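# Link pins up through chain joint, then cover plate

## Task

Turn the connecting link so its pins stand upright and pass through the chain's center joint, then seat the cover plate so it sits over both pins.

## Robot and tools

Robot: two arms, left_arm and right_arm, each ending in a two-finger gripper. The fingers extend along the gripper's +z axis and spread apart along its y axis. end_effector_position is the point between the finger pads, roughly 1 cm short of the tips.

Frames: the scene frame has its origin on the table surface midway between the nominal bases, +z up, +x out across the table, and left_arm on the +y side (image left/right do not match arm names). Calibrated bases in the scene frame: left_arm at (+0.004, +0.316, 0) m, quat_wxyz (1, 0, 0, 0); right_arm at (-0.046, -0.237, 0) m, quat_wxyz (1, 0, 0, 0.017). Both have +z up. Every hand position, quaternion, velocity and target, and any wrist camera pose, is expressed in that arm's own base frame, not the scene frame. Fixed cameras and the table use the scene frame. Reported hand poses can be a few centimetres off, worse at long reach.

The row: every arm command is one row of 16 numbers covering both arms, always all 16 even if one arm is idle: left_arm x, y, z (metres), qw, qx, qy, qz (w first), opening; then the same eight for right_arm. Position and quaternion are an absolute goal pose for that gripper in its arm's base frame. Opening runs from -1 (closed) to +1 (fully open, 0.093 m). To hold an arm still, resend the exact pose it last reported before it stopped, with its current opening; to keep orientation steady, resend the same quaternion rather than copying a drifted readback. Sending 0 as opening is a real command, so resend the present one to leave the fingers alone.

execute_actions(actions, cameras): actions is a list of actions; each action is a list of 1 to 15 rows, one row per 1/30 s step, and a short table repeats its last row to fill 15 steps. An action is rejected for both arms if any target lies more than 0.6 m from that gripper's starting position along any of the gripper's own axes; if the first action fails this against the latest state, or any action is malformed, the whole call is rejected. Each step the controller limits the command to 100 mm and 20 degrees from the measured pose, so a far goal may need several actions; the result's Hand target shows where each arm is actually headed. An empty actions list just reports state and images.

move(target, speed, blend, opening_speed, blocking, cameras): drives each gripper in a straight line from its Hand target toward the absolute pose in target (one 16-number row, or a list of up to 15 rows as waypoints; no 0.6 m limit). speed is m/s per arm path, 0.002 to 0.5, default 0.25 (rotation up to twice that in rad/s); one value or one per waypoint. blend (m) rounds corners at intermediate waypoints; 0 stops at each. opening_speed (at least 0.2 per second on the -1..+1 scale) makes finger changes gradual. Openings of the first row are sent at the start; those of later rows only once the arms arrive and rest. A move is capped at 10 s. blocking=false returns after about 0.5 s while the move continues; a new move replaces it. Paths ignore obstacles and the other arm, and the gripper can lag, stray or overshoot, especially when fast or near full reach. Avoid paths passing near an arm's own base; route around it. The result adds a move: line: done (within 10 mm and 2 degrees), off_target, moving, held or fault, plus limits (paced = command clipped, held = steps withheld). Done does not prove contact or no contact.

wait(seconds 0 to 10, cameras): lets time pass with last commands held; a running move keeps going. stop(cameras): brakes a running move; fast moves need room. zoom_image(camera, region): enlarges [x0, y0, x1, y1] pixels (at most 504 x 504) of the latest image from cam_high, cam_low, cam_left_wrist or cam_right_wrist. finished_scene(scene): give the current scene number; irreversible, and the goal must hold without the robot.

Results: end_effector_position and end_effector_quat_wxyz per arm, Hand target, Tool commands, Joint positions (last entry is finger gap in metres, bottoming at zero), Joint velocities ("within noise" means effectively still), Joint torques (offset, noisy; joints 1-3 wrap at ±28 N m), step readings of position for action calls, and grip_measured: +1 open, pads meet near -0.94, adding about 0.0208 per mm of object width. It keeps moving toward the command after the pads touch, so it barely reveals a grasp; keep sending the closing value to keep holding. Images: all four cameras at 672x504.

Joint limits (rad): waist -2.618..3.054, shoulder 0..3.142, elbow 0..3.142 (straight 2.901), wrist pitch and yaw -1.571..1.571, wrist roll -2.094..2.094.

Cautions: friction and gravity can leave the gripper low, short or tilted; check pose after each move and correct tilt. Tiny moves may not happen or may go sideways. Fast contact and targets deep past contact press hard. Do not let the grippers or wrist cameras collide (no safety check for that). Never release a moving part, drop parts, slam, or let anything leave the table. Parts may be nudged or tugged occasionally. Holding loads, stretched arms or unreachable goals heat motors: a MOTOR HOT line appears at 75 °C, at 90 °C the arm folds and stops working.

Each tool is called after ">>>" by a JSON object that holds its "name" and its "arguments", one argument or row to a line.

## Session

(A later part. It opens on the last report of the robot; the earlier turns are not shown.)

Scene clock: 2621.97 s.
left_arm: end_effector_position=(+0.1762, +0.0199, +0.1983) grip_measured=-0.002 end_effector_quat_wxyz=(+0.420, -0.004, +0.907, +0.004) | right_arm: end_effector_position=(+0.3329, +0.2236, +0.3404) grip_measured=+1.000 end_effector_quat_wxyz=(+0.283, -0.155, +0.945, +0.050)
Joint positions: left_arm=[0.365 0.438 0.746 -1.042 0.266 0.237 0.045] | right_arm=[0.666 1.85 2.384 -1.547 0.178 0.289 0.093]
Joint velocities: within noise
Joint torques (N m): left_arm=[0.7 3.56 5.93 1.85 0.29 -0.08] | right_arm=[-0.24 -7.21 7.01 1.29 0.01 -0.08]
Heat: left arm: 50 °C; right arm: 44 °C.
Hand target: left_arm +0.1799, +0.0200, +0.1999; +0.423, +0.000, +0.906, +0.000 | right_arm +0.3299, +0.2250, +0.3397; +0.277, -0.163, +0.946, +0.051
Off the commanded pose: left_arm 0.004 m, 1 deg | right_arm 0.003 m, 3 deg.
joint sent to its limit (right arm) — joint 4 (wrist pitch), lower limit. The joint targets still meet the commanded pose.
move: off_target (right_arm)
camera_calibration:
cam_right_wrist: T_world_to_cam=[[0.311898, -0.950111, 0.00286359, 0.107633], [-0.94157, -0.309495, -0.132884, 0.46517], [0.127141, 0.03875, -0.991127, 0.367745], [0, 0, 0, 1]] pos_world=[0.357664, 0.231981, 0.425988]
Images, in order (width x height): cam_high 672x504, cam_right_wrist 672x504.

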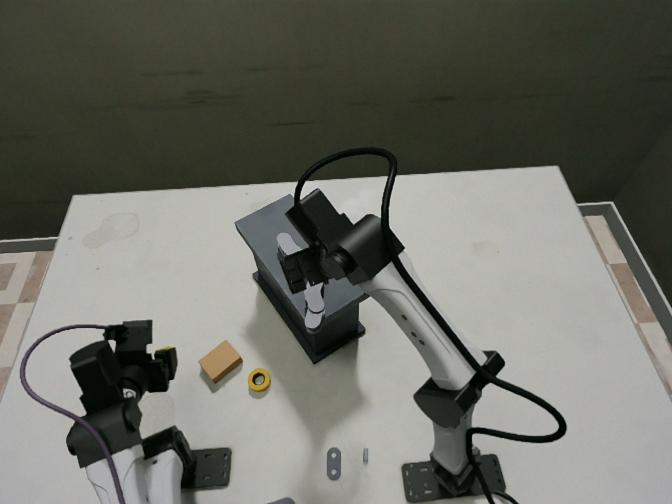

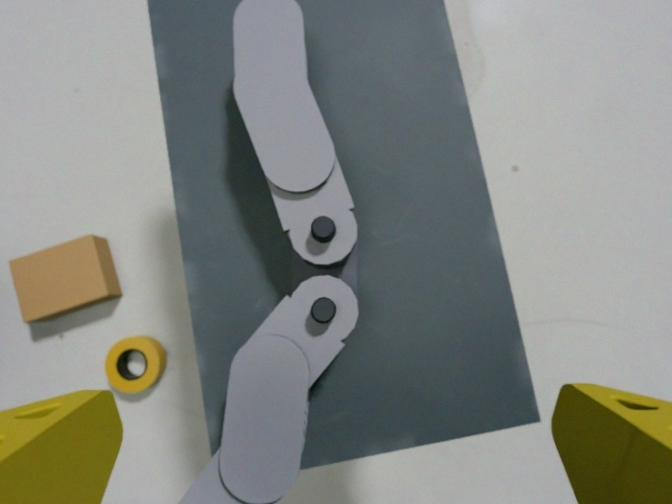

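>>> {"name": "move", "arguments": {
  "target": [
    [0.18,0.02,0.20,0.4226,0,0.9063,0,0,0.26,0.20,0.34,0.2634,-0.1624,0.9498,0.0450,1],
    [0.18,0.02,0.20,0.4226,0,0.9063,0,0,0.14,0.22,0.25,0.2586,0.0421,0.9650,-0.0113,0],
    [0.18,0.02,0.20,0.4226,0,0.9063,0,0,0.035,0.232,0.16,0.2586,0.0421,0.9650,-0.0113,0]
  ],
  "speed": 0.15,
  "blend": [0.03,0.03,0],
  "cameras": ["cam_high","cam_right_wrist","cam_low"]
}}

Scene clock: 2645.37 s.
left_arm: end_effector_position=(+0.1762, +0.0199, +0.1984) grip_measured=-0.002 end_effector_quat_wxyz=(+0.420, -0.004, +0.907, +0.004) | right_arm: end_effector_position=(+0.0382, +0.2298, +0.1648) grip_measured=+0.002 end_effector_quat_wxyz=(+0.263, +0.040, +0.964, -0.012)
Joint positions: left_arm=[0.365 0.438 0.746 -1.042 0.266 0.238 0.045] | right_arm=[1.767 1.502 1.285 -1.518 0.51 1.893 0.045]
Joint velocities: within noise
Joint torques (N m): left_arm=[0.72 3.56 5.93 1.85 0.28 -0.07] | right_arm=[0.14 -4.37 5.31 0.18 0.2 0.08]
Heat: left arm: 47 °C; right arm: 43 °C.
Hand target: left_arm +0.1799, +0.0200, +0.1999; +0.423, +0.000, +0.906, +0.000 | right_arm +0.0350, +0.2319, +0.1600; +0.259, +0.042, +0.965, -0.012
Off the commanded pose: left_arm 0.004 m, 1 deg | right_arm 0.006 m, 1 deg.
move: done; blend cut to 0 m at target 2; target 2's new opening was sent with right_arm's hand 0.007 m and 3 deg from that target
camera_calibration:
cam_right_wrist: T_world_to_cam=[[-0.09384, -0.995503, 0.012954, 0.230221], [-0.992176, 0.0924343, -0.0839227, 0.0678009], [0.0823479, -0.020728, -0.996388, 0.247232], [0, 0, 0, 1]] pos_world=[0.0685153, 0.228043, 0.249046]
Images, in order (width x height): cam_high 672x504, cam_low 672x504, cam_right_wrist 672x504.

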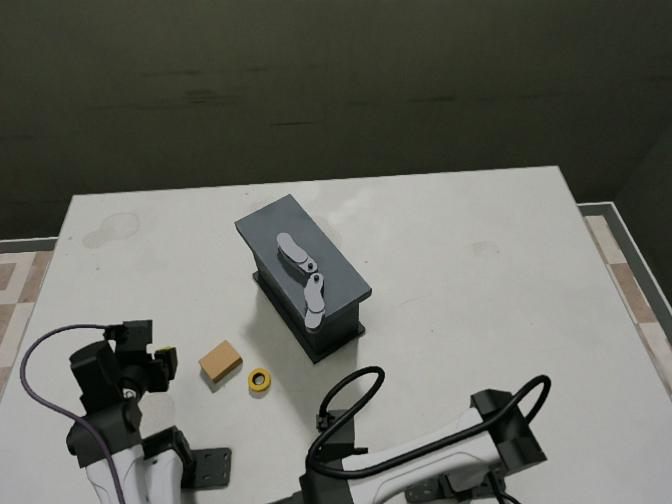

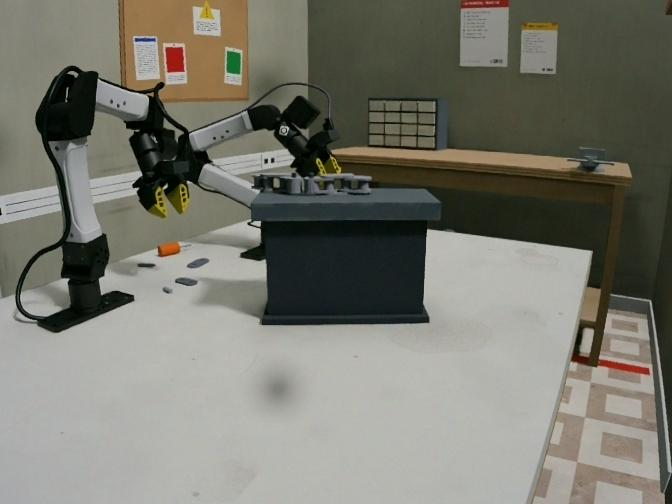

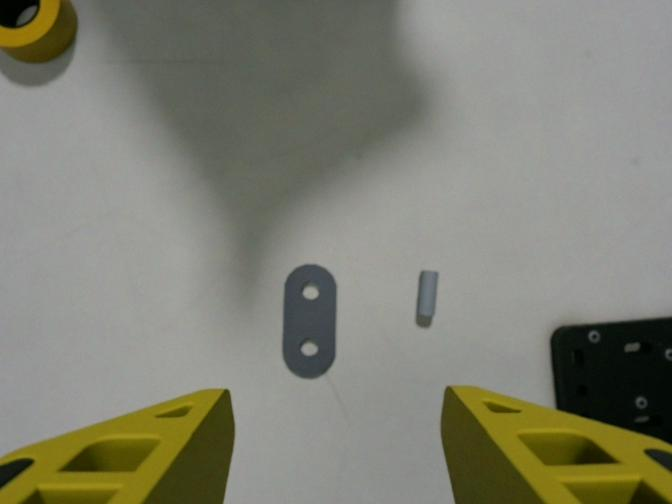

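>>> {"name": "move", "arguments": {
  "target": [
    [0.18,0.02,0.20,0.4226,0,0.9063,0,0,0.045,0.240,0.06,0.2584,0.0548,0.9644,-0.0147,0]
  ],
  "speed": 0.12,
  "cameras": ["cam_right_wrist","cam_low"]
}}

Scene clock: 2679.63 s.
left_arm: end_effector_position=(+0.1762, +0.0199, +0.1984) grip_measured=-0.002 end_effector_quat_wxyz=(+0.420, -0.004, +0.907, +0.004) | right_arm: end_effector_position=(+0.0442, +0.2398, +0.0651) grip_measured=+0.002 end_effector_quat_wxyz=(+0.262, +0.055, +0.964, -0.011)
Joint positions: left_arm=[0.365 0.438 0.746 -1.042 0.266 0.238 0.045] | right_arm=[1.732 1.603 0.981 -1.099 0.51 1.885 0.045]
Joint velocities: within noise
Joint torques (N m): left_arm=[0.7 3.55 5.93 1.85 0.28 -0.07] | right_arm=[-0.96 -4.86 5.01 0.2 0.31 -0.09]
Heat: left arm: 45 °C; right arm: 42 °C.
Hand target: left_arm +0.1799, +0.0200, +0.1999; +0.423, +0.000, +0.906, +0.000 | right_arm +0.0449, +0.2399, +0.0601; +0.258, +0.055, +0.964, -0.015
Off the commanded pose: left_arm 0.004 m, 1 deg | right_arm 0.005 m, 1 deg.
move: done
camera_calibration:
cam_right_wrist: T_world_to_cam=[[-0.121409, -0.992597, 0.00328238, 0.243215], [-0.989452, 0.12076, -0.0800082, 0.0572794], [0.0790196, -0.0129615, -0.996789, 0.145839], [0, 0, 0, 1]] pos_world=[0.0746797, 0.236388, 0.149155]
Images, in order (width x height): cam_low 672x504, cam_right_wrist 672x504.

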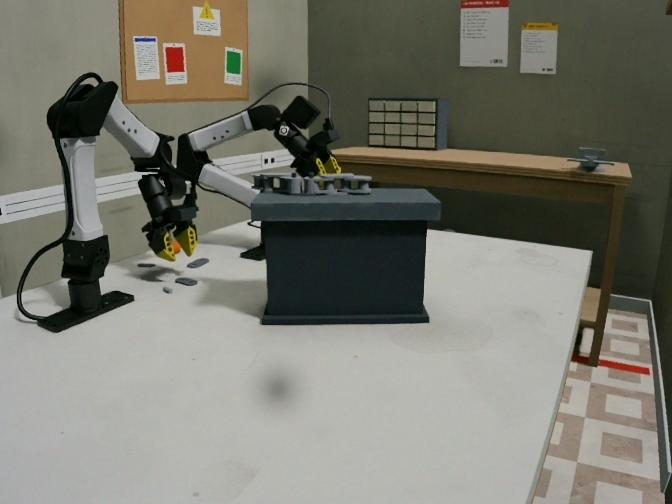

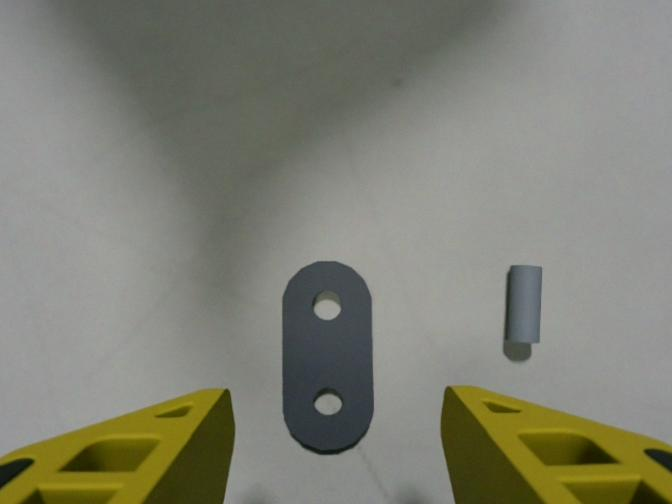

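>>> {"name": "move", "arguments": {
  "target": [
    [0.18,0.02,0.20,0.4226,0,0.9063,0,0,0.0545,0.2425,0.026,0.2585,0.0480,0.9647,-0.0129,0]
  ],
  "speed": 0.08,
  "cameras": ["cam_right_wrist","cam_low"]
}}

>>> {"name": "zoom_image", "arguments": {
  "camera": "cam_low",
  "region": [110, 210, 230, 310]
}}

Scene clock: 2692.40 s.
left_arm: end_effector_position=(+0.1762, +0.0199, +0.1984) grip_measured=-0.002 end_effector_quat_wxyz=(+0.420, -0.004, +0.907, +0.004) | right_arm: end_effector_position=(+0.0527, +0.2430, +0.0306) grip_measured=+0.002 end_effector_quat_wxyz=(+0.258, +0.049, +0.965, -0.010)
Joint positions: left_arm=[0.365 0.438 0.746 -1.042 0.266 0.238 0.045] | right_arm=[1.694 1.658 0.892 -0.925 0.51 1.827 0.045]
Joint velocities: within noise
Joint torques (N m): left_arm=[0.7 3.55 5.91 1.85 0.29 -0.07] | right_arm=[-0.91 -4.86 4.64 0.19 0.35 -0.09]
Heat: left arm: 45 °C; right arm: 42 °C.
Hand target: left_arm +0.1799, +0.0200, +0.1999; +0.423, +0.000, +0.906, +0.000 | right_arm +0.0545, +0.2425, +0.0261; +0.258, +0.048, +0.965, -0.013
Off the commanded pose: left_arm 0.004 m, 1 deg | right_arm 0.005 m, 0 deg.
move: done
camera_calibration:
cam_right_wrist: T_world_to_cam=[[-0.109143, -0.994019, 0.0038197, 0.247197], [-0.991398, 0.108574, -0.0730827, 0.0653918], [0.0722308, -0.0117633, -0.997319, 0.110986], [0, 0, 0, 1]] pos_world=[0.0837925, 0.239924, 0.114523]
Images, in order (width x height): cam_low 672x504, cam_right_wrist 672x504.

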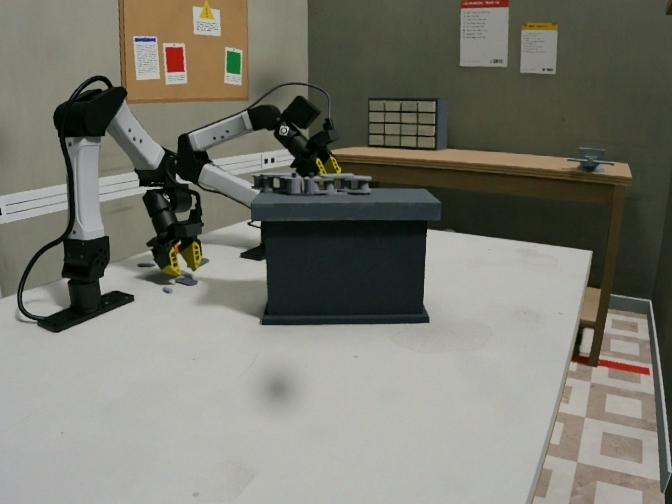

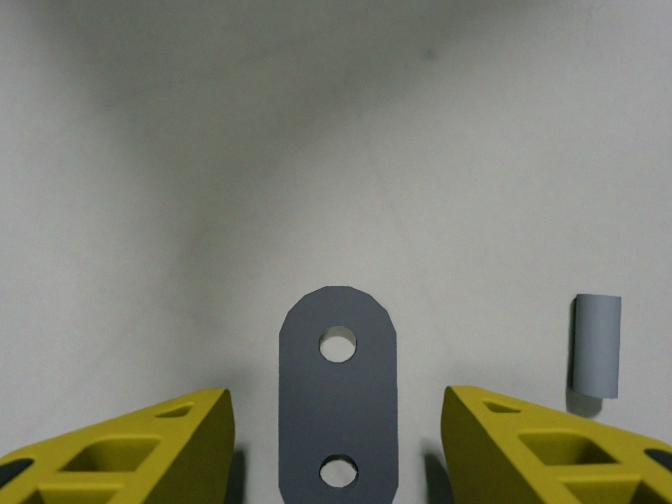

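Scaled by 4.200 from the camera's 672x504 image, which has a finer 960x720 frame.

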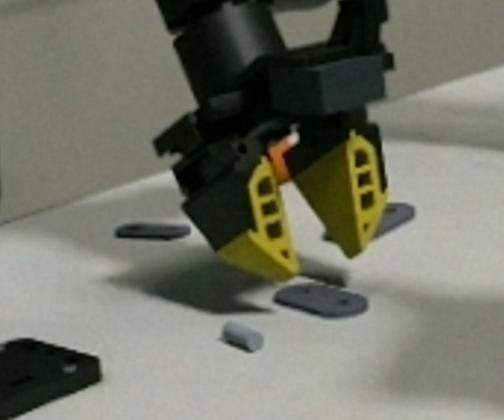

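>>> {"name": "move", "arguments": {
  "target": [
    [0.18,0.02,0.20,0.4226,0,0.9063,0,0,0.0562,0.2425,0.011,0.2585,0.0480,0.9647,-0.0129,0]
  ],
  "speed": 0.05,
  "cameras": ["cam_right_wrist","cam_low"]
}}

>>> {"name": "zoom_image", "arguments": {
  "camera": "cam_low",
  "region": [130, 230, 220, 305]
}}

Scene clock: 2699.93 s.
left_arm: end_effector_position=(+0.1762, +0.0199, +0.1984) grip_measured=-0.002 end_effector_quat_wxyz=(+0.420, -0.004, +0.907, +0.004) | right_arm: end_effector_position=(+0.0541, +0.2433, +0.0156) grip_measured=+0.002 end_effector_quat_wxyz=(+0.258, +0.049, +0.965, -0.009)
Joint positions: left_arm=[0.365 0.438 0.746 -1.042 0.266 0.238 0.045] | right_arm=[1.688 1.69 0.859 -0.856 0.51 1.819 0.045]
Joint velocities: within noise
Joint torques (N m): left_arm=[0.7 3.54 5.91 1.85 0.29 -0.07] | right_arm=[-0.79 -4.9 4.42 0.29 0.38 -0.08]
Heat: left arm: 45 °C; right arm: 42 °C.
Hand target: left_arm +0.1799, +0.0201, +0.1999; +0.423, +0.000, +0.906, +0.000 | right_arm +0.0561, +0.2424, +0.0111; +0.258, +0.048, +0.965, -0.013
Off the commanded pose: left_arm 0.004 m, 1 deg | right_arm 0.005 m, 0 deg.
move: done
camera_calibration:
cam_right_wrist: T_world_to_cam=[[-0.108634, -0.994075, 0.00353905, 0.247738], [-0.991514, 0.108097, -0.0722146, 0.0657565], [0.0714042, -0.011354, -0.997383, 0.0958486], [0, 0, 0, 1]] pos_world=[0.0852674, 0.240251, 0.0994696]
Images, in order (width x height): cam_low 672x504, cam_right_wrist 672x504.

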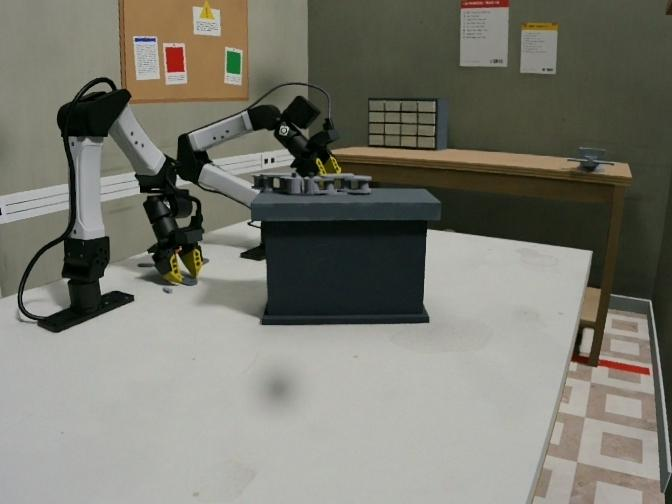

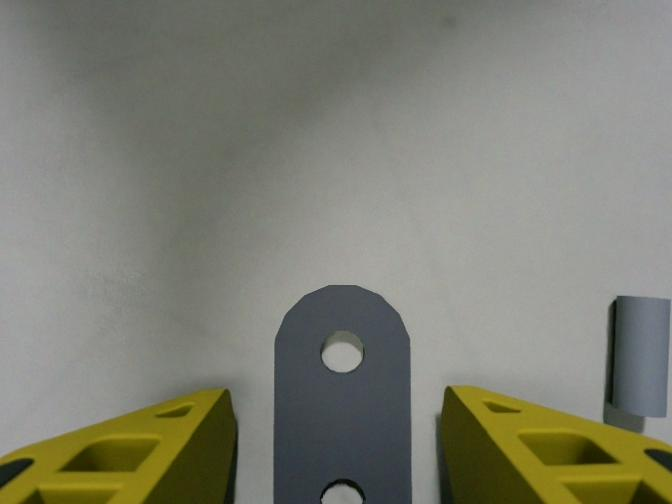

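Scaled by 5.600 from the camera's 672x504 image, which has a finer 960x720 frame.

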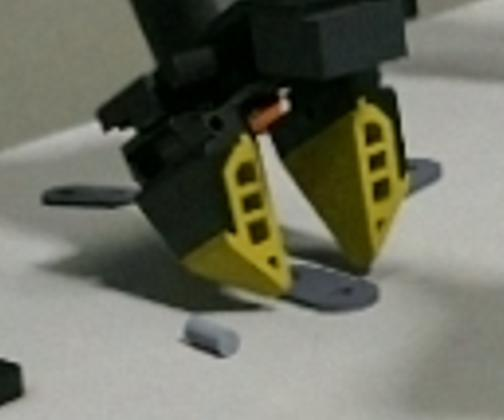

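>>> {"name": "move", "arguments": {
  "target": [
    [0.18,0.02,0.20,0.4226,0,0.9063,0,0,0.0522,0.2432,0.0085,0.2585,0.0480,0.9647,-0.0129,0]
  ],
  "speed": 0.04,
  "cameras": ["cam_right_wrist","cam_low"]
}}

>>> {"name": "zoom_image", "arguments": {
  "camera": "cam_low",
  "region": [130, 230, 220, 305]
}}

Scene clock: 2709.27 s.
left_arm: end_effector_position=(+0.1762, +0.0199, +0.1984) grip_measured=-0.002 end_effector_quat_wxyz=(+0.420, -0.004, +0.907, +0.004) | right_arm: end_effector_position=(+0.0542, +0.2426, +0.0130) grip_measured=+0.002 end_effector_quat_wxyz=(+0.259, +0.049, +0.965, -0.014)
Joint positions: left_arm=[0.365 0.438 0.746 -1.042 0.266 0.238 0.045] | right_arm=[1.688 1.702 0.859 -0.854 0.51 1.821 0.045]
Joint velocities: within noise
Joint torques (N m): left_arm=[0.72 3.55 5.93 1.85 0.28 -0.08] | right_arm=[0.36 -4.96 4.79 0.25 0.37 0.06]
Heat: left arm: 44 °C; right arm: 42 °C.
Hand target: left_arm +0.1799, +0.0201, +0.1999; +0.423, +0.000, +0.906, +0.000 | right_arm +0.0522, +0.2430, +0.0086; +0.258, +0.048, +0.965, -0.013
Off the commanded pose: left_arm 0.004 m, 1 deg | right_arm 0.005 m, 0 deg.
move: done
camera_calibration:
cam_right_wrist: T_world_to_cam=[[-0.110615, -0.99379, 0.0120595, 0.24694], [-0.991205, 0.109424, -0.0744199, 0.0654279], [0.0726382, -0.0201854, -0.997154, 0.0953203], [0, 0, 0, 1]] pos_world=[0.0852438, 0.240171, 0.0969402]
Images, in order (width x height): cam_low 672x504, cam_right_wrist 672x504.

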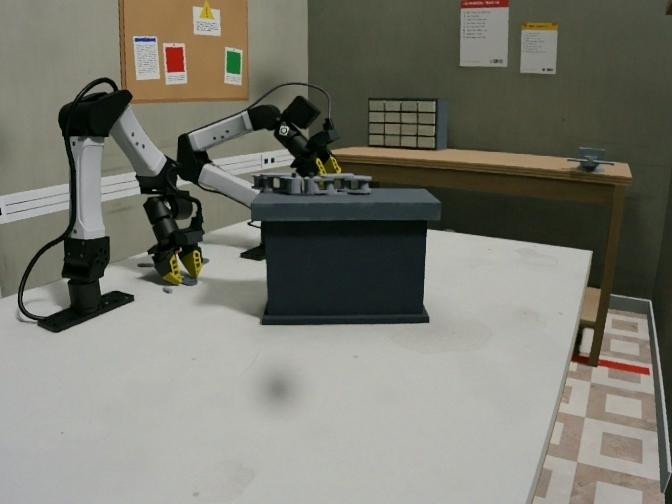

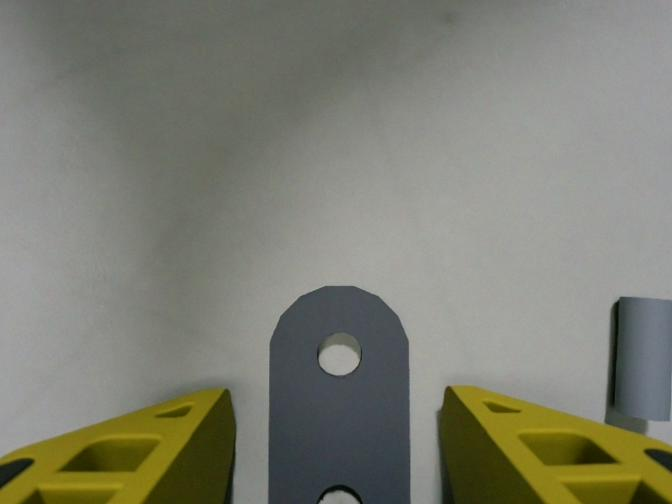

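Scaled by 5.600 from the camera's 672x504 image, which has a finer 960x720 frame.

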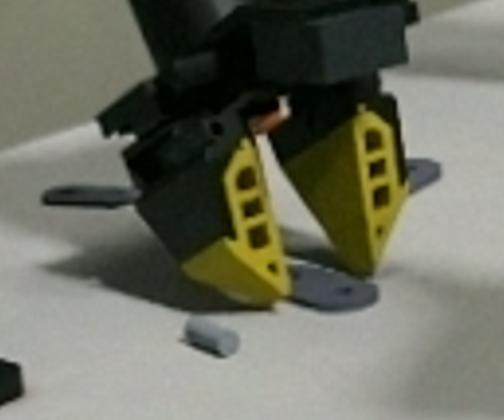

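>>> {"name": "move", "arguments": {
  "target": [
    [0.18,0.02,0.20,0.4226,0,0.9063,0,0,0.045,0.2438,0.018,0.2585,0.0480,0.9647,-0.0129,0],
    [0.18,0.02,0.20,0.4226,0,0.9063,0,0,0.0495,0.2435,0.0092,0.2585,0.0480,0.9647,-0.0129,0]
  ],
  "speed": 0.05,
  "cameras": ["cam_right_wrist"]
}}

Scene clock: 2715.97 s.
left_arm: end_effector_position=(+0.1763, +0.0198, +0.1984) grip_measured=-0.002 end_effector_quat_wxyz=(+0.420, -0.004, +0.907, +0.003) | right_arm: end_effector_position=(+0.0481, +0.2435, +0.0141) grip_measured=+0.002 end_effector_quat_wxyz=(+0.259, +0.046, +0.965, -0.010)
Joint positions: left_arm=[0.365 0.438 0.746 -1.042 0.266 0.238 0.045] | right_arm=[1.713 1.702 0.864 -0.863 0.51 1.842 0.045]
Joint velocities: within noise
Joint torques (N m): left_arm=[0.72 3.56 5.9 1.84 0.28 -0.07] | right_arm=[-0.87 -4.72 4.48 0.21 0.32 -0.06]
Heat: left arm: 44 °C; right arm: 42 °C.
Hand target: left_arm +0.1799, +0.0200, +0.1999; +0.423, +0.000, +0.906, +0.000 | right_arm +0.0494, +0.2434, +0.0093; +0.258, +0.048, +0.965, -0.013
Off the commanded pose: left_arm 0.004 m, 1 deg | right_arm 0.005 m, 0 deg.
move: done
camera_calibration:
cam_right_wrist: T_world_to_cam=[[-0.103653, -0.994595, 0.00600265, 0.247136], [-0.991832, 0.10291, -0.0753637, 0.0610145], [0.0743387, -0.0137653, -0.997138, 0.0952139], [0, 0, 0, 1]] pos_world=[0.0790545, 0.240832, 0.0980562]
Images, in order (width x height): cam_right_wrist 672x504.

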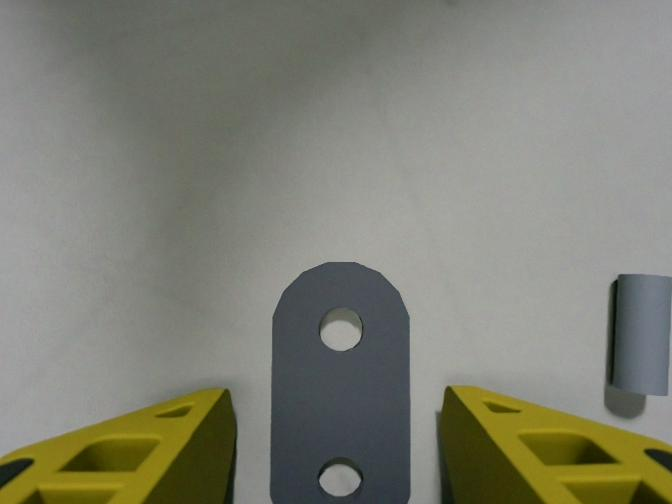

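>>> {"name": "move", "arguments": {
  "target": [
    [0.18,0.02,0.20,0.4226,0,0.9063,0,0,0.0495,0.2435,0.0092,0.2585,0.0480,0.9647,-0.0129,-0.7]
  ],
  "speed": 0.05,
  "opening_speed": 0.5,
  "cameras": ["cam_right_wrist","cam_low"]
}}

>>> {"name": "zoom_image", "arguments": {
  "camera": "cam_low",
  "region": [130, 230, 220, 305]
}}

Scene clock: 2723.83 s.
left_arm: end_effector_position=(+0.1763, +0.0198, +0.1984) grip_measured=-0.002 end_effector_quat_wxyz=(+0.420, -0.004, +0.907, +0.003) | right_arm: end_effector_position=(+0.0481, +0.2438, +0.0141) grip_measured=-0.479 end_effector_quat_wxyz=(+0.259, +0.046, +0.965, -0.009)
Joint positions: left_arm=[0.365 0.438 0.746 -1.042 0.266 0.238 0.045] | right_arm=[1.713 1.702 0.864 -0.862 0.51 1.842 0.022]
Joint velocities: within noise
Joint torques (N m): left_arm=[0.7 3.55 5.9 1.84 0.28 -0.07] | right_arm=[-0.8 -4.7 4.72 0.24 0.39 -0.01]
Heat: left arm: 44 °C; right arm: 41 °C.
Hand target: left_arm +0.1799, +0.0200, +0.1999; +0.423, +0.000, +0.906, +0.000 | right_arm +0.0494, +0.2434, +0.0093; +0.258, +0.048, +0.965, -0.013
Off the commanded pose: left_arm 0.004 m, 1 deg | right_arm 0.005 m, 0 deg.
move: done
camera_calibration:
cam_right_wrist: T_world_to_cam=[[-0.103652, -0.994602, 0.00489277, 0.247396], [-0.991844, 0.102996, -0.075086, 0.0609271], [0.0741767, -0.0126357, -0.997165, 0.0949201], [0, 0, 0, 1]] pos_world=[0.0790326, 0.240985, 0.0980153]
Images, in order (width x height): cam_low 672x504, cam_right_wrist 672x504.

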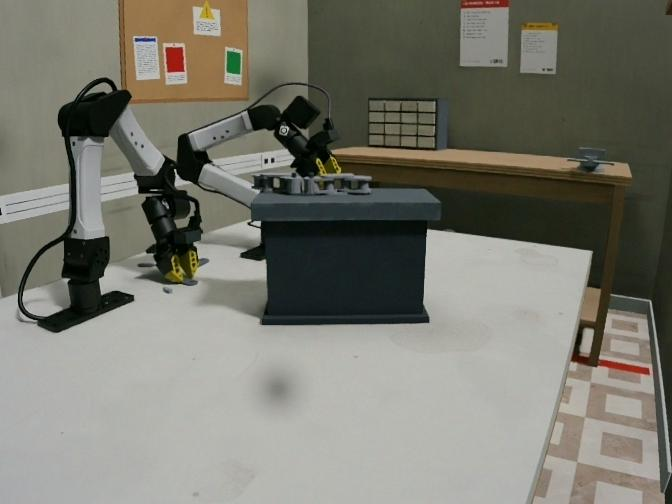

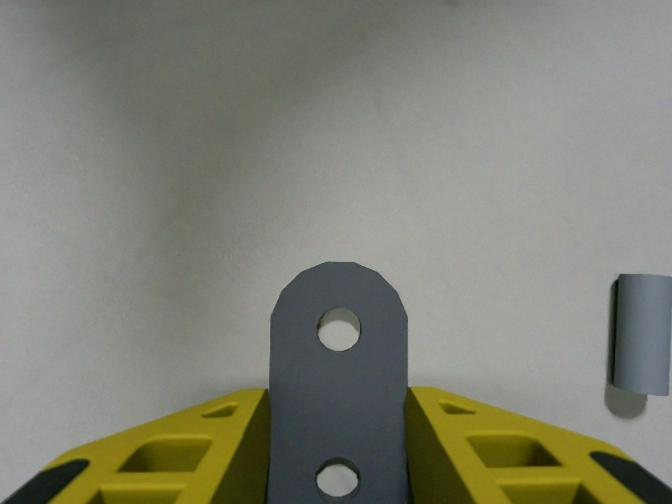

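Scaled by 5.600 from the camera's 672x504 image, which has a finer 960x720 frame.

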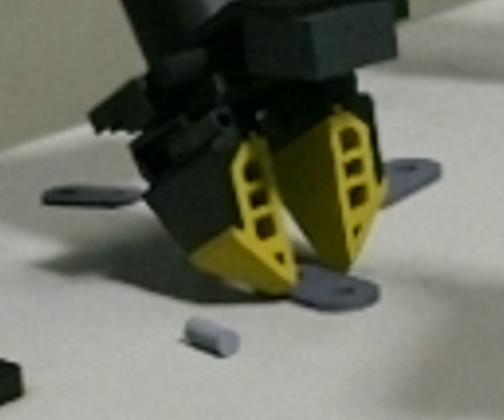

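>>> {"name": "move", "arguments": {
  "target": [
    [0.18,0.02,0.20,0.4226,0,0.9063,0,0,0.0495,0.2435,0.10,0.2585,0.0480,0.9647,-0.0129,-0.7]
  ],
  "speed": 0.08,
  "cameras": ["cam_right_wrist","cam_low"]
}}

>>> {"name": "zoom_image", "arguments": {
  "camera": "cam_low",
  "region": [130, 200, 220, 275]
}}

Scene clock: 2729.30 s.
left_arm: end_effector_position=(+0.1763, +0.0198, +0.1984) grip_measured=-0.002 end_effector_quat_wxyz=(+0.420, -0.004, +0.907, +0.003) | right_arm: end_effector_position=(+0.0482, +0.2432, +0.0929) grip_measured=-0.479 end_effector_quat_wxyz=(+0.261, +0.044, +0.964, -0.017)
Joint positions: left_arm=[0.365 0.438 0.746 -1.042 0.266 0.238 0.045] | right_arm=[1.713 1.581 1.076 -1.212 0.51 1.842 0.022]
Joint velocities: within noise
Joint torques (N m): left_arm=[0.72 3.56 5.9 1.85 0.28 -0.07] | right_arm=[-0.72 -6.97 7.5 -0.12 0.35 -0.06]
Heat: left arm: 44 °C; right arm: 42 °C.
Hand target: left_arm +0.1799, +0.0200, +0.1999; +0.423, +0.000, +0.906, +0.000 | right_arm +0.0495, +0.2435, +0.0999; +0.258, +0.048, +0.965, -0.013
Off the commanded pose: left_arm 0.004 m, 1 deg | right_arm 0.007 m, 1 deg.
move: done
camera_calibration:
cam_right_wrist: T_world_to_cam=[[-0.103683, -0.994385, 0.0211697, 0.244868], [-0.99166, 0.101714, -0.0791495, 0.0676692], [0.0765518, -0.0291996, -0.996638, 0.177347], [0, 0, 0, 1]] pos_world=[0.0789173, 0.241788, 0.176923]
Images, in order (width x height): cam_low 672x504, cam_right_wrist 672x504.

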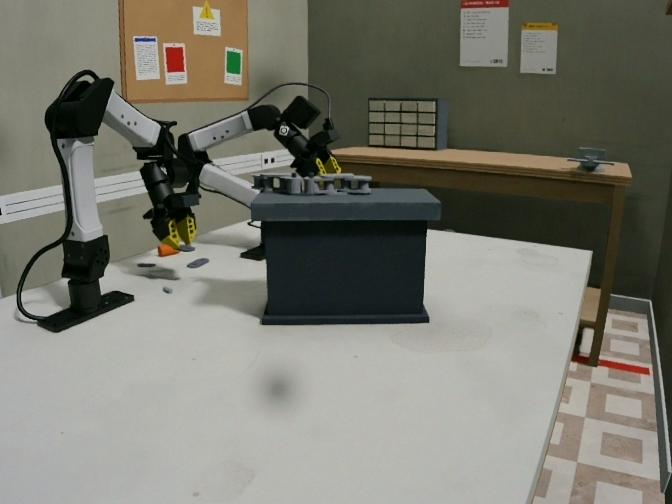

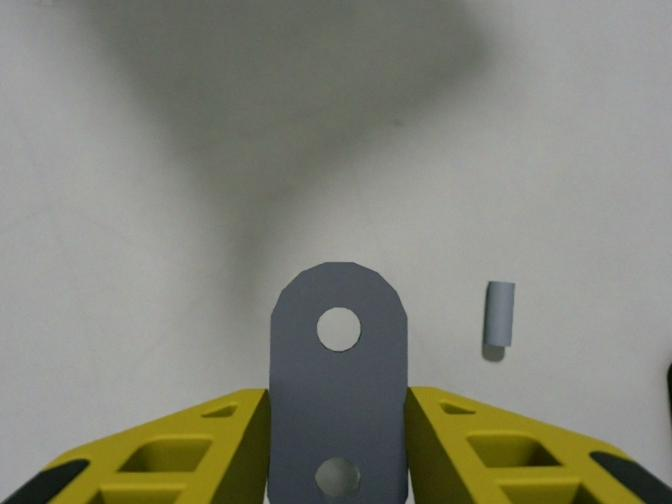

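Scaled by 5.600 from the camera's 672x504 image, which has a finer 960x720 frame.

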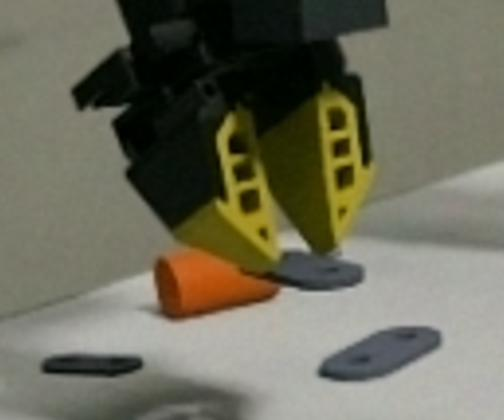

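>>> {"name": "move", "arguments": {
  "target": [
    [0.18,0.02,0.20,0.4226,0,0.9063,0,0,0.12,0.235,0.27,0.2585,0.0480,0.9647,-0.0129,-0.7],
    [0.18,0.02,0.20,0.4226,0,0.9063,0,0,0.25,0.20,0.345,0.2555,-0.1544,0.9535,0.0414,-0.7],
    [0.18,0.02,0.20,0.4226,0,0.9063,0,0,0.362,0.238,0.32,0.2555,-0.1544,0.9535,0.0414,-0.7]
  ],
  "speed": 0.12,
  "blend": [0.03,0.03,0],
  "cameras": ["cam_high","cam_right_wrist","cam_low"]
}}

Scene clock: 2749.67 s.
left_arm: end_effector_position=(+0.1763, +0.0198, +0.1984) grip_measured=-0.002 end_effector_quat_wxyz=(+0.420, -0.004, +0.907, +0.003) | right_arm: end_effector_position=(+0.3614, +0.2381, +0.3197) grip_measured=-0.479 end_effector_quat_wxyz=(+0.269, -0.152, +0.950, +0.044)
Joint positions: left_arm=[0.365 0.438 0.746 -1.042 0.266 0.238 0.045] | right_arm=[0.649 1.988 2.499 -1.555 0.17 0.286 0.022]
Joint velocities: within noise
Joint torques (N m): left_arm=[0.7 3.56 5.91 1.84 0.28 -0.08] | right_arm=[-0.75 -8.59 7.19 1.35 0.02 -0.05]
Heat: left arm: 43 °C; right arm: 43 °C.
Hand target: left_arm +0.1799, +0.0200, +0.1999; +0.423, +0.000, +0.906, +0.000 | right_arm +0.3619, +0.2378, +0.3196; +0.266, -0.155, +0.950, +0.046
Off the commanded pose: left_arm 0.004 m, 1 deg | right_arm 0.001 m, 2 deg.
joint sent to its limit (right arm) — joint 4 (wrist pitch), lower limit. The joint targets still meet the commanded pose.
move: done
camera_calibration:
cam_right_wrist: T_world_to_cam=[[0.301927, -0.953289, 0.00893753, 0.115041], [-0.948131, -0.301245, -0.10148, 0.484067], [0.0994325, 0.0221657, -0.994797, 0.358194], [0, 0, 0, 1]] pos_world=[0.388609, 0.24755, 0.404426]
Images, in order (width x height): cam_high 672x504, cam_low 672x504, cam_right_wrist 672x504.

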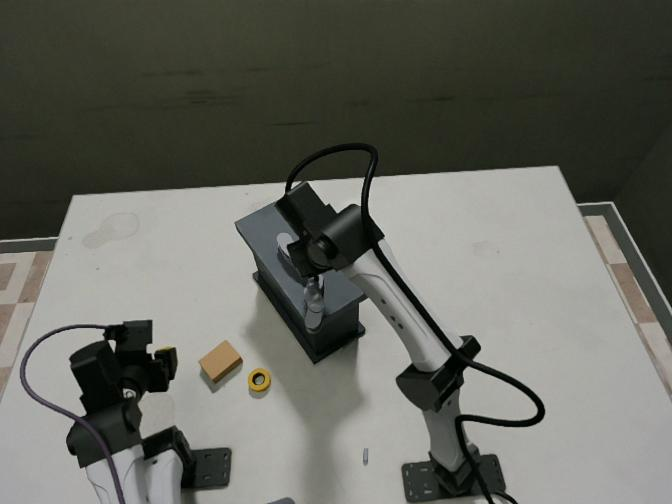

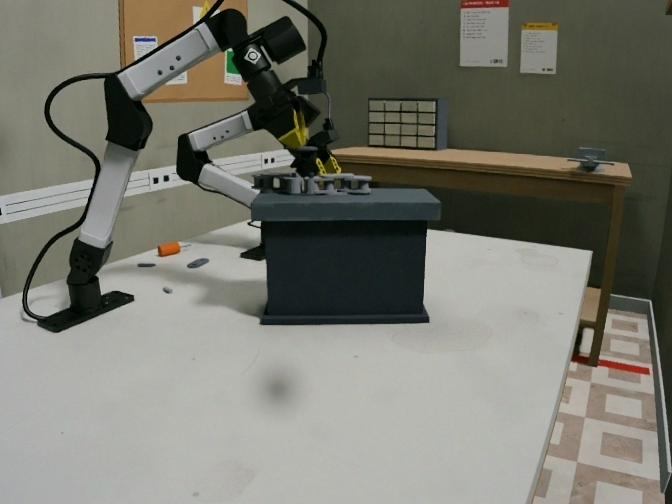

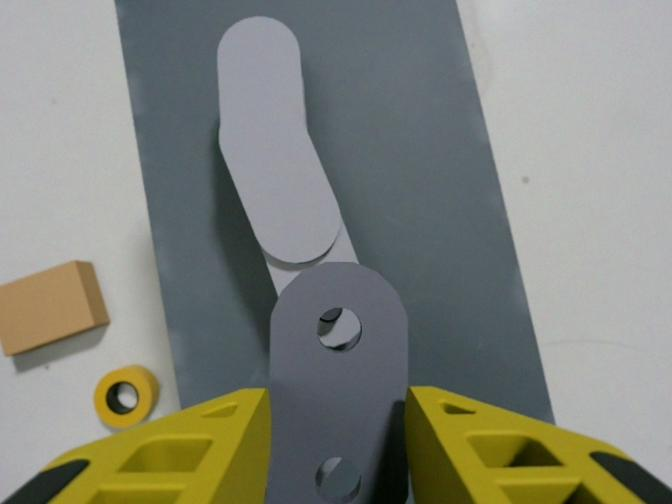

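>>> {"name": "zoom_image", "arguments": {
  "camera": "cam_right_wrist",
  "region": [289, 289, 389, 389]
}}

>>> {"name": "zoom_image", "arguments": {
  "camera": "cam_right_wrist",
  "region": [289, 404, 389, 504]
}}

Scaled by 5.040 from the camera's 672x504 image, which has a finer 960x720 frame.

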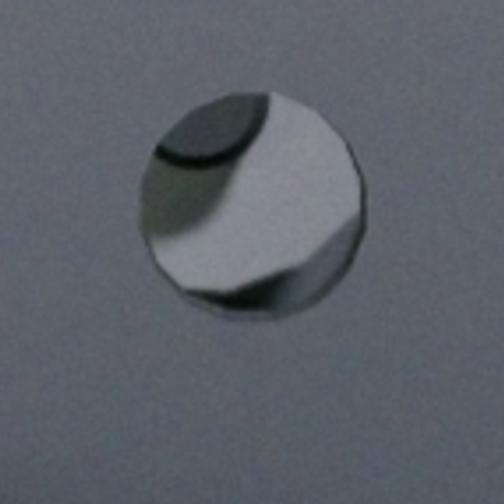

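Scaled by 5.040 from the camera's 672x504 image, which has a finer 960x720 frame.

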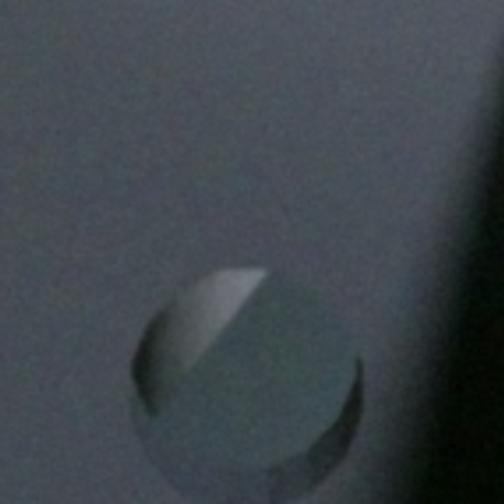

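>>> {"name": "move", "arguments": {
  "target": [
    [0.18,0.02,0.20,0.4226,0,0.9063,0,0,0.3642,0.2410,0.302,0.2555,-0.1544,0.9535,0.0414,-0.7]
  ],
  "speed": 0.05,
  "cameras": ["cam_right_wrist","cam_low"]
}}

>>> {"name": "zoom_image", "arguments": {
  "camera": "cam_right_wrist",
  "region": [289, 289, 389, 389]
}}

>>> {"name": "zoom_image", "arguments": {
  "camera": "cam_right_wrist",
  "region": [289, 404, 389, 504]
}}

>>> {"name": "zoom_image", "arguments": {
  "camera": "cam_low",
  "region": [260, 120, 380, 210]
}}

Scene clock: 2769.33 s.
left_arm: end_effector_position=(+0.1763, +0.0198, +0.1984) grip_measured=-0.002 end_effector_quat_wxyz=(+0.420, -0.004, +0.907, +0.003) | right_arm: end_effector_position=(+0.3647, +0.2408, +0.2956) grip_measured=-0.479 end_effector_quat_wxyz=(+0.246, -0.155, +0.956, +0.032)
Joint positions: left_arm=[0.365 0.438 0.746 -1.042 0.266 0.238 0.045] | right_arm=[0.649 1.988 2.405 -1.514 0.169 0.286 0.022]
Joint velocities: within noise
Joint torques (N m): left_arm=[0.7 3.55 5.93 1.85 0.28 -0.07] | right_arm=[-0.38 -11.44 5.09 1.53 -0.02 -0.01]
Heat: left arm: 43 °C; right arm: 44 °C.
Hand target: left_arm +0.1799, +0.0200, +0.1999; +0.423, +0.000, +0.906, +0.000 | right_arm +0.3642, +0.2409, +0.3020; +0.255, -0.154, +0.954, +0.041
Off the commanded pose: left_arm 0.004 m, 1 deg | right_arm 0.006 m, 2 deg.
move: done
camera_calibration:
cam_right_wrist: T_world_to_cam=[[0.303332, -0.952527, 0.026105, 0.111031], [-0.951163, -0.304316, -0.051775, 0.472721], [0.0572612, -0.00912507, -0.998318, 0.357777], [0, 0, 0, 1]] pos_world=[0.395469, 0.252882, 0.378751]
Images, in order (width x height): cam_low 672x504, cam_right_wrist 672x504.

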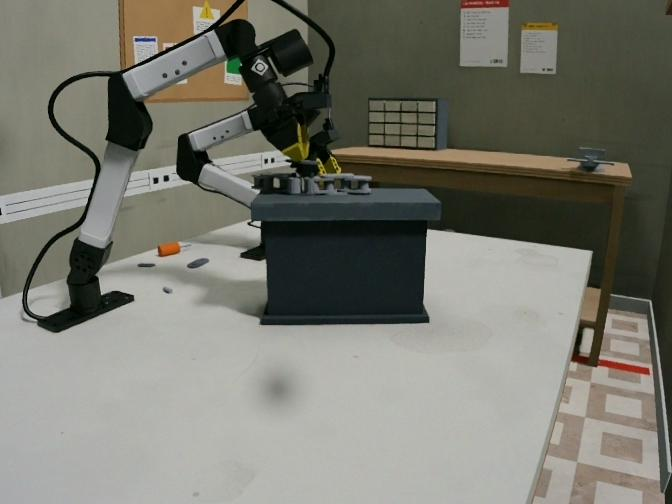

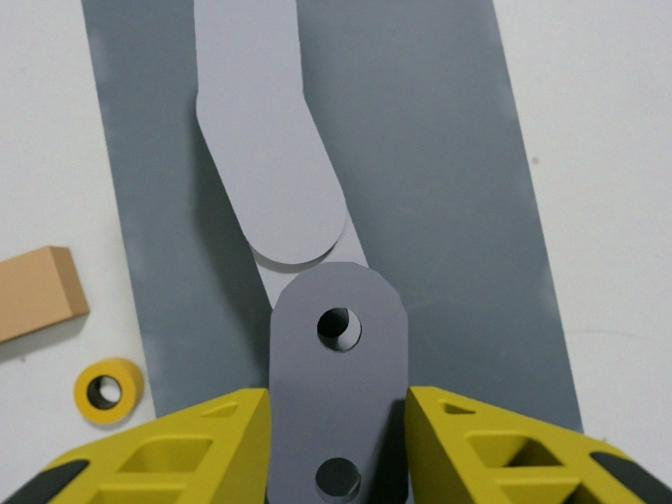

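Scaled by 5.040 from the camera's 672x504 image, which has a finer 960x720 frame.

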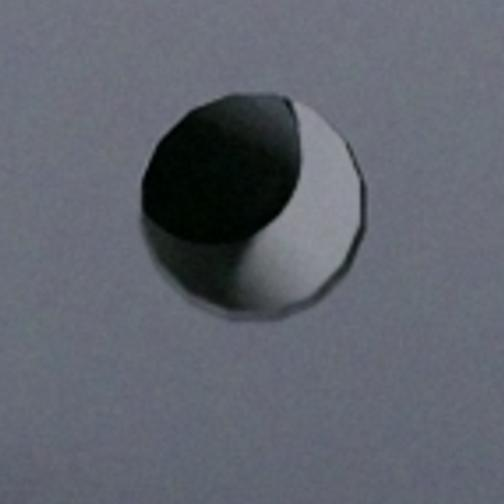

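Scaled by 5.040 from the camera's 672x504 image, which has a finer 960x720 frame.

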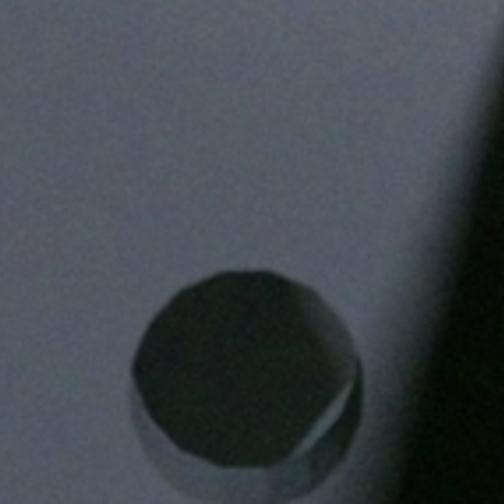

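Scaled by 4.200 from the camera's 672x504 image, which has a finer 960x720 frame.

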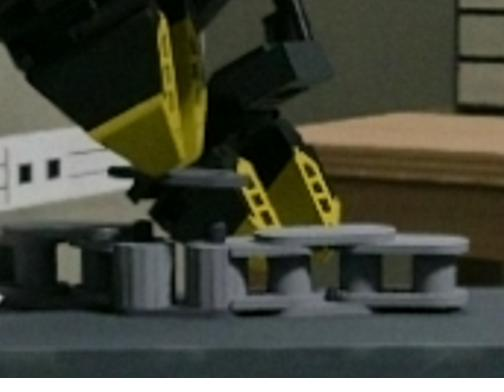

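>>> {"name": "move", "arguments": {
  "target": [
    [0.18,0.02,0.20,0.4226,0,0.9063,0,0,0.3632,0.2419,0.300,0.2650,-0.1522,0.9508,0.0533,-0.7]
  ],
  "speed": 0.05,
  "cameras": ["cam_right_wrist","cam_low"]
}}

>>> {"name": "zoom_image", "arguments": {
  "camera": "cam_right_wrist",
  "region": [289, 289, 389, 389]
}}

>>> {"name": "zoom_image", "arguments": {
  "camera": "cam_right_wrist",
  "region": [289, 404, 389, 504]
}}

>>> {"name": "zoom_image", "arguments": {
  "camera": "cam_low",
  "region": [260, 120, 380, 210]
}}

Scene clock: 2798.13 s.
left_arm: end_effector_position=(+0.1763, +0.0198, +0.1984) grip_measured=-0.002 end_effector_quat_wxyz=(+0.420, -0.004, +0.907, +0.003) | right_arm: end_effector_position=(+0.3645, +0.2430, +0.2904) grip_measured=-0.479 end_effector_quat_wxyz=(+0.253, -0.155, +0.954, +0.041)
Joint positions: left_arm=[0.365 0.438 0.746 -1.042 0.266 0.238 0.045] | right_arm=[0.649 1.938 2.295 -1.434 0.158 0.286 0.022]
Joint velocities: within noise
Joint torques (N m): left_arm=[0.72 3.55 5.93 1.84 0.28 -0.07] | right_arm=[-0.62 -11.78 5.37 1.62 -0.01 -0.01]
Heat: left arm: 42 °C; right arm: 43 °C.
Hand target: left_arm +0.1799, +0.0200, +0.1999; +0.423, +0.000, +0.906, +0.000 | right_arm +0.3632, +0.2418, +0.3000; +0.265, -0.152, +0.951, +0.053
Off the commanded pose: left_arm 0.004 m, 1 deg | right_arm 0.010 m, 2 deg.
move: done
camera_calibration:
cam_right_wrist: T_world_to_cam=[[0.308048, -0.951318, 0.0100444, 0.115949], [-0.948956, -0.308001, -0.0679535, 0.477763], [0.0677391, 0.0114012, -0.997638, 0.343657], [0, 0, 0, 1]] pos_world=[0.394379, 0.253538, 0.374147]
Images, in order (width x height): cam_low 672x504, cam_right_wrist 672x504.

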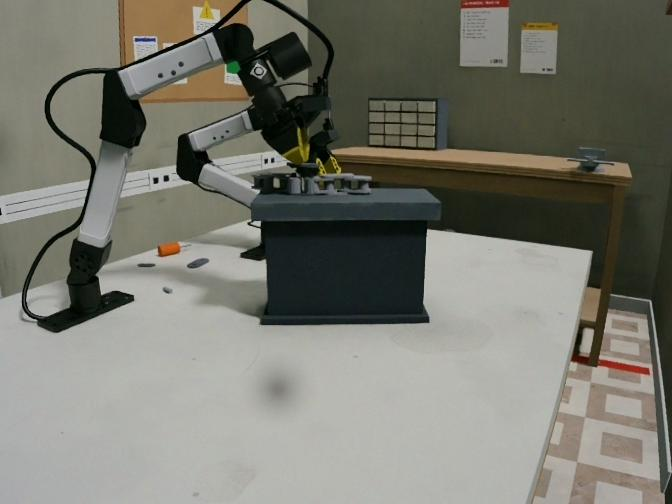

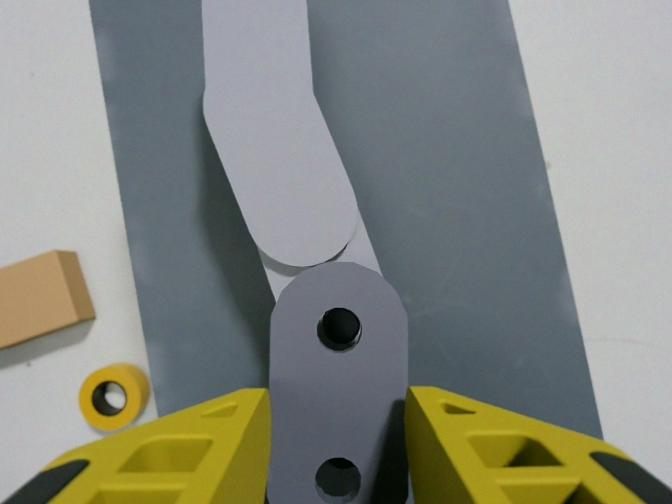

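Scaled by 5.040 from the camera's 672x504 image, which has a finer 960x720 frame.

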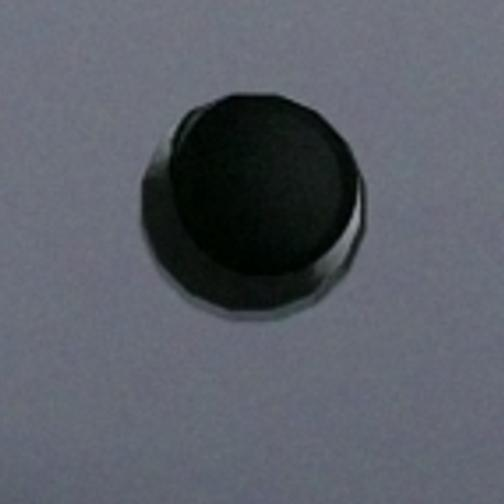

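Scaled by 5.040 from the camera's 672x504 image, which has a finer 960x720 frame.

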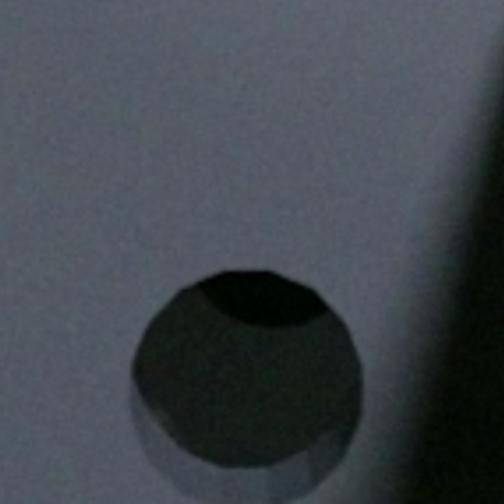

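Scaled by 4.200 from the camera's 672x504 image, which has a finer 960x720 frame.

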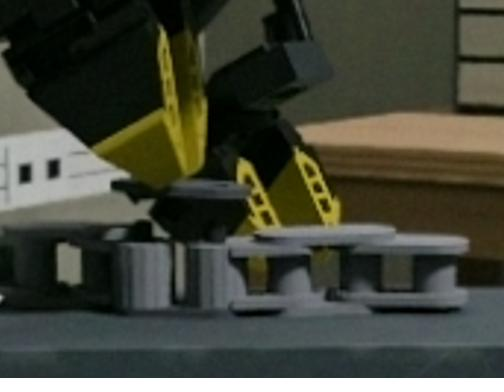

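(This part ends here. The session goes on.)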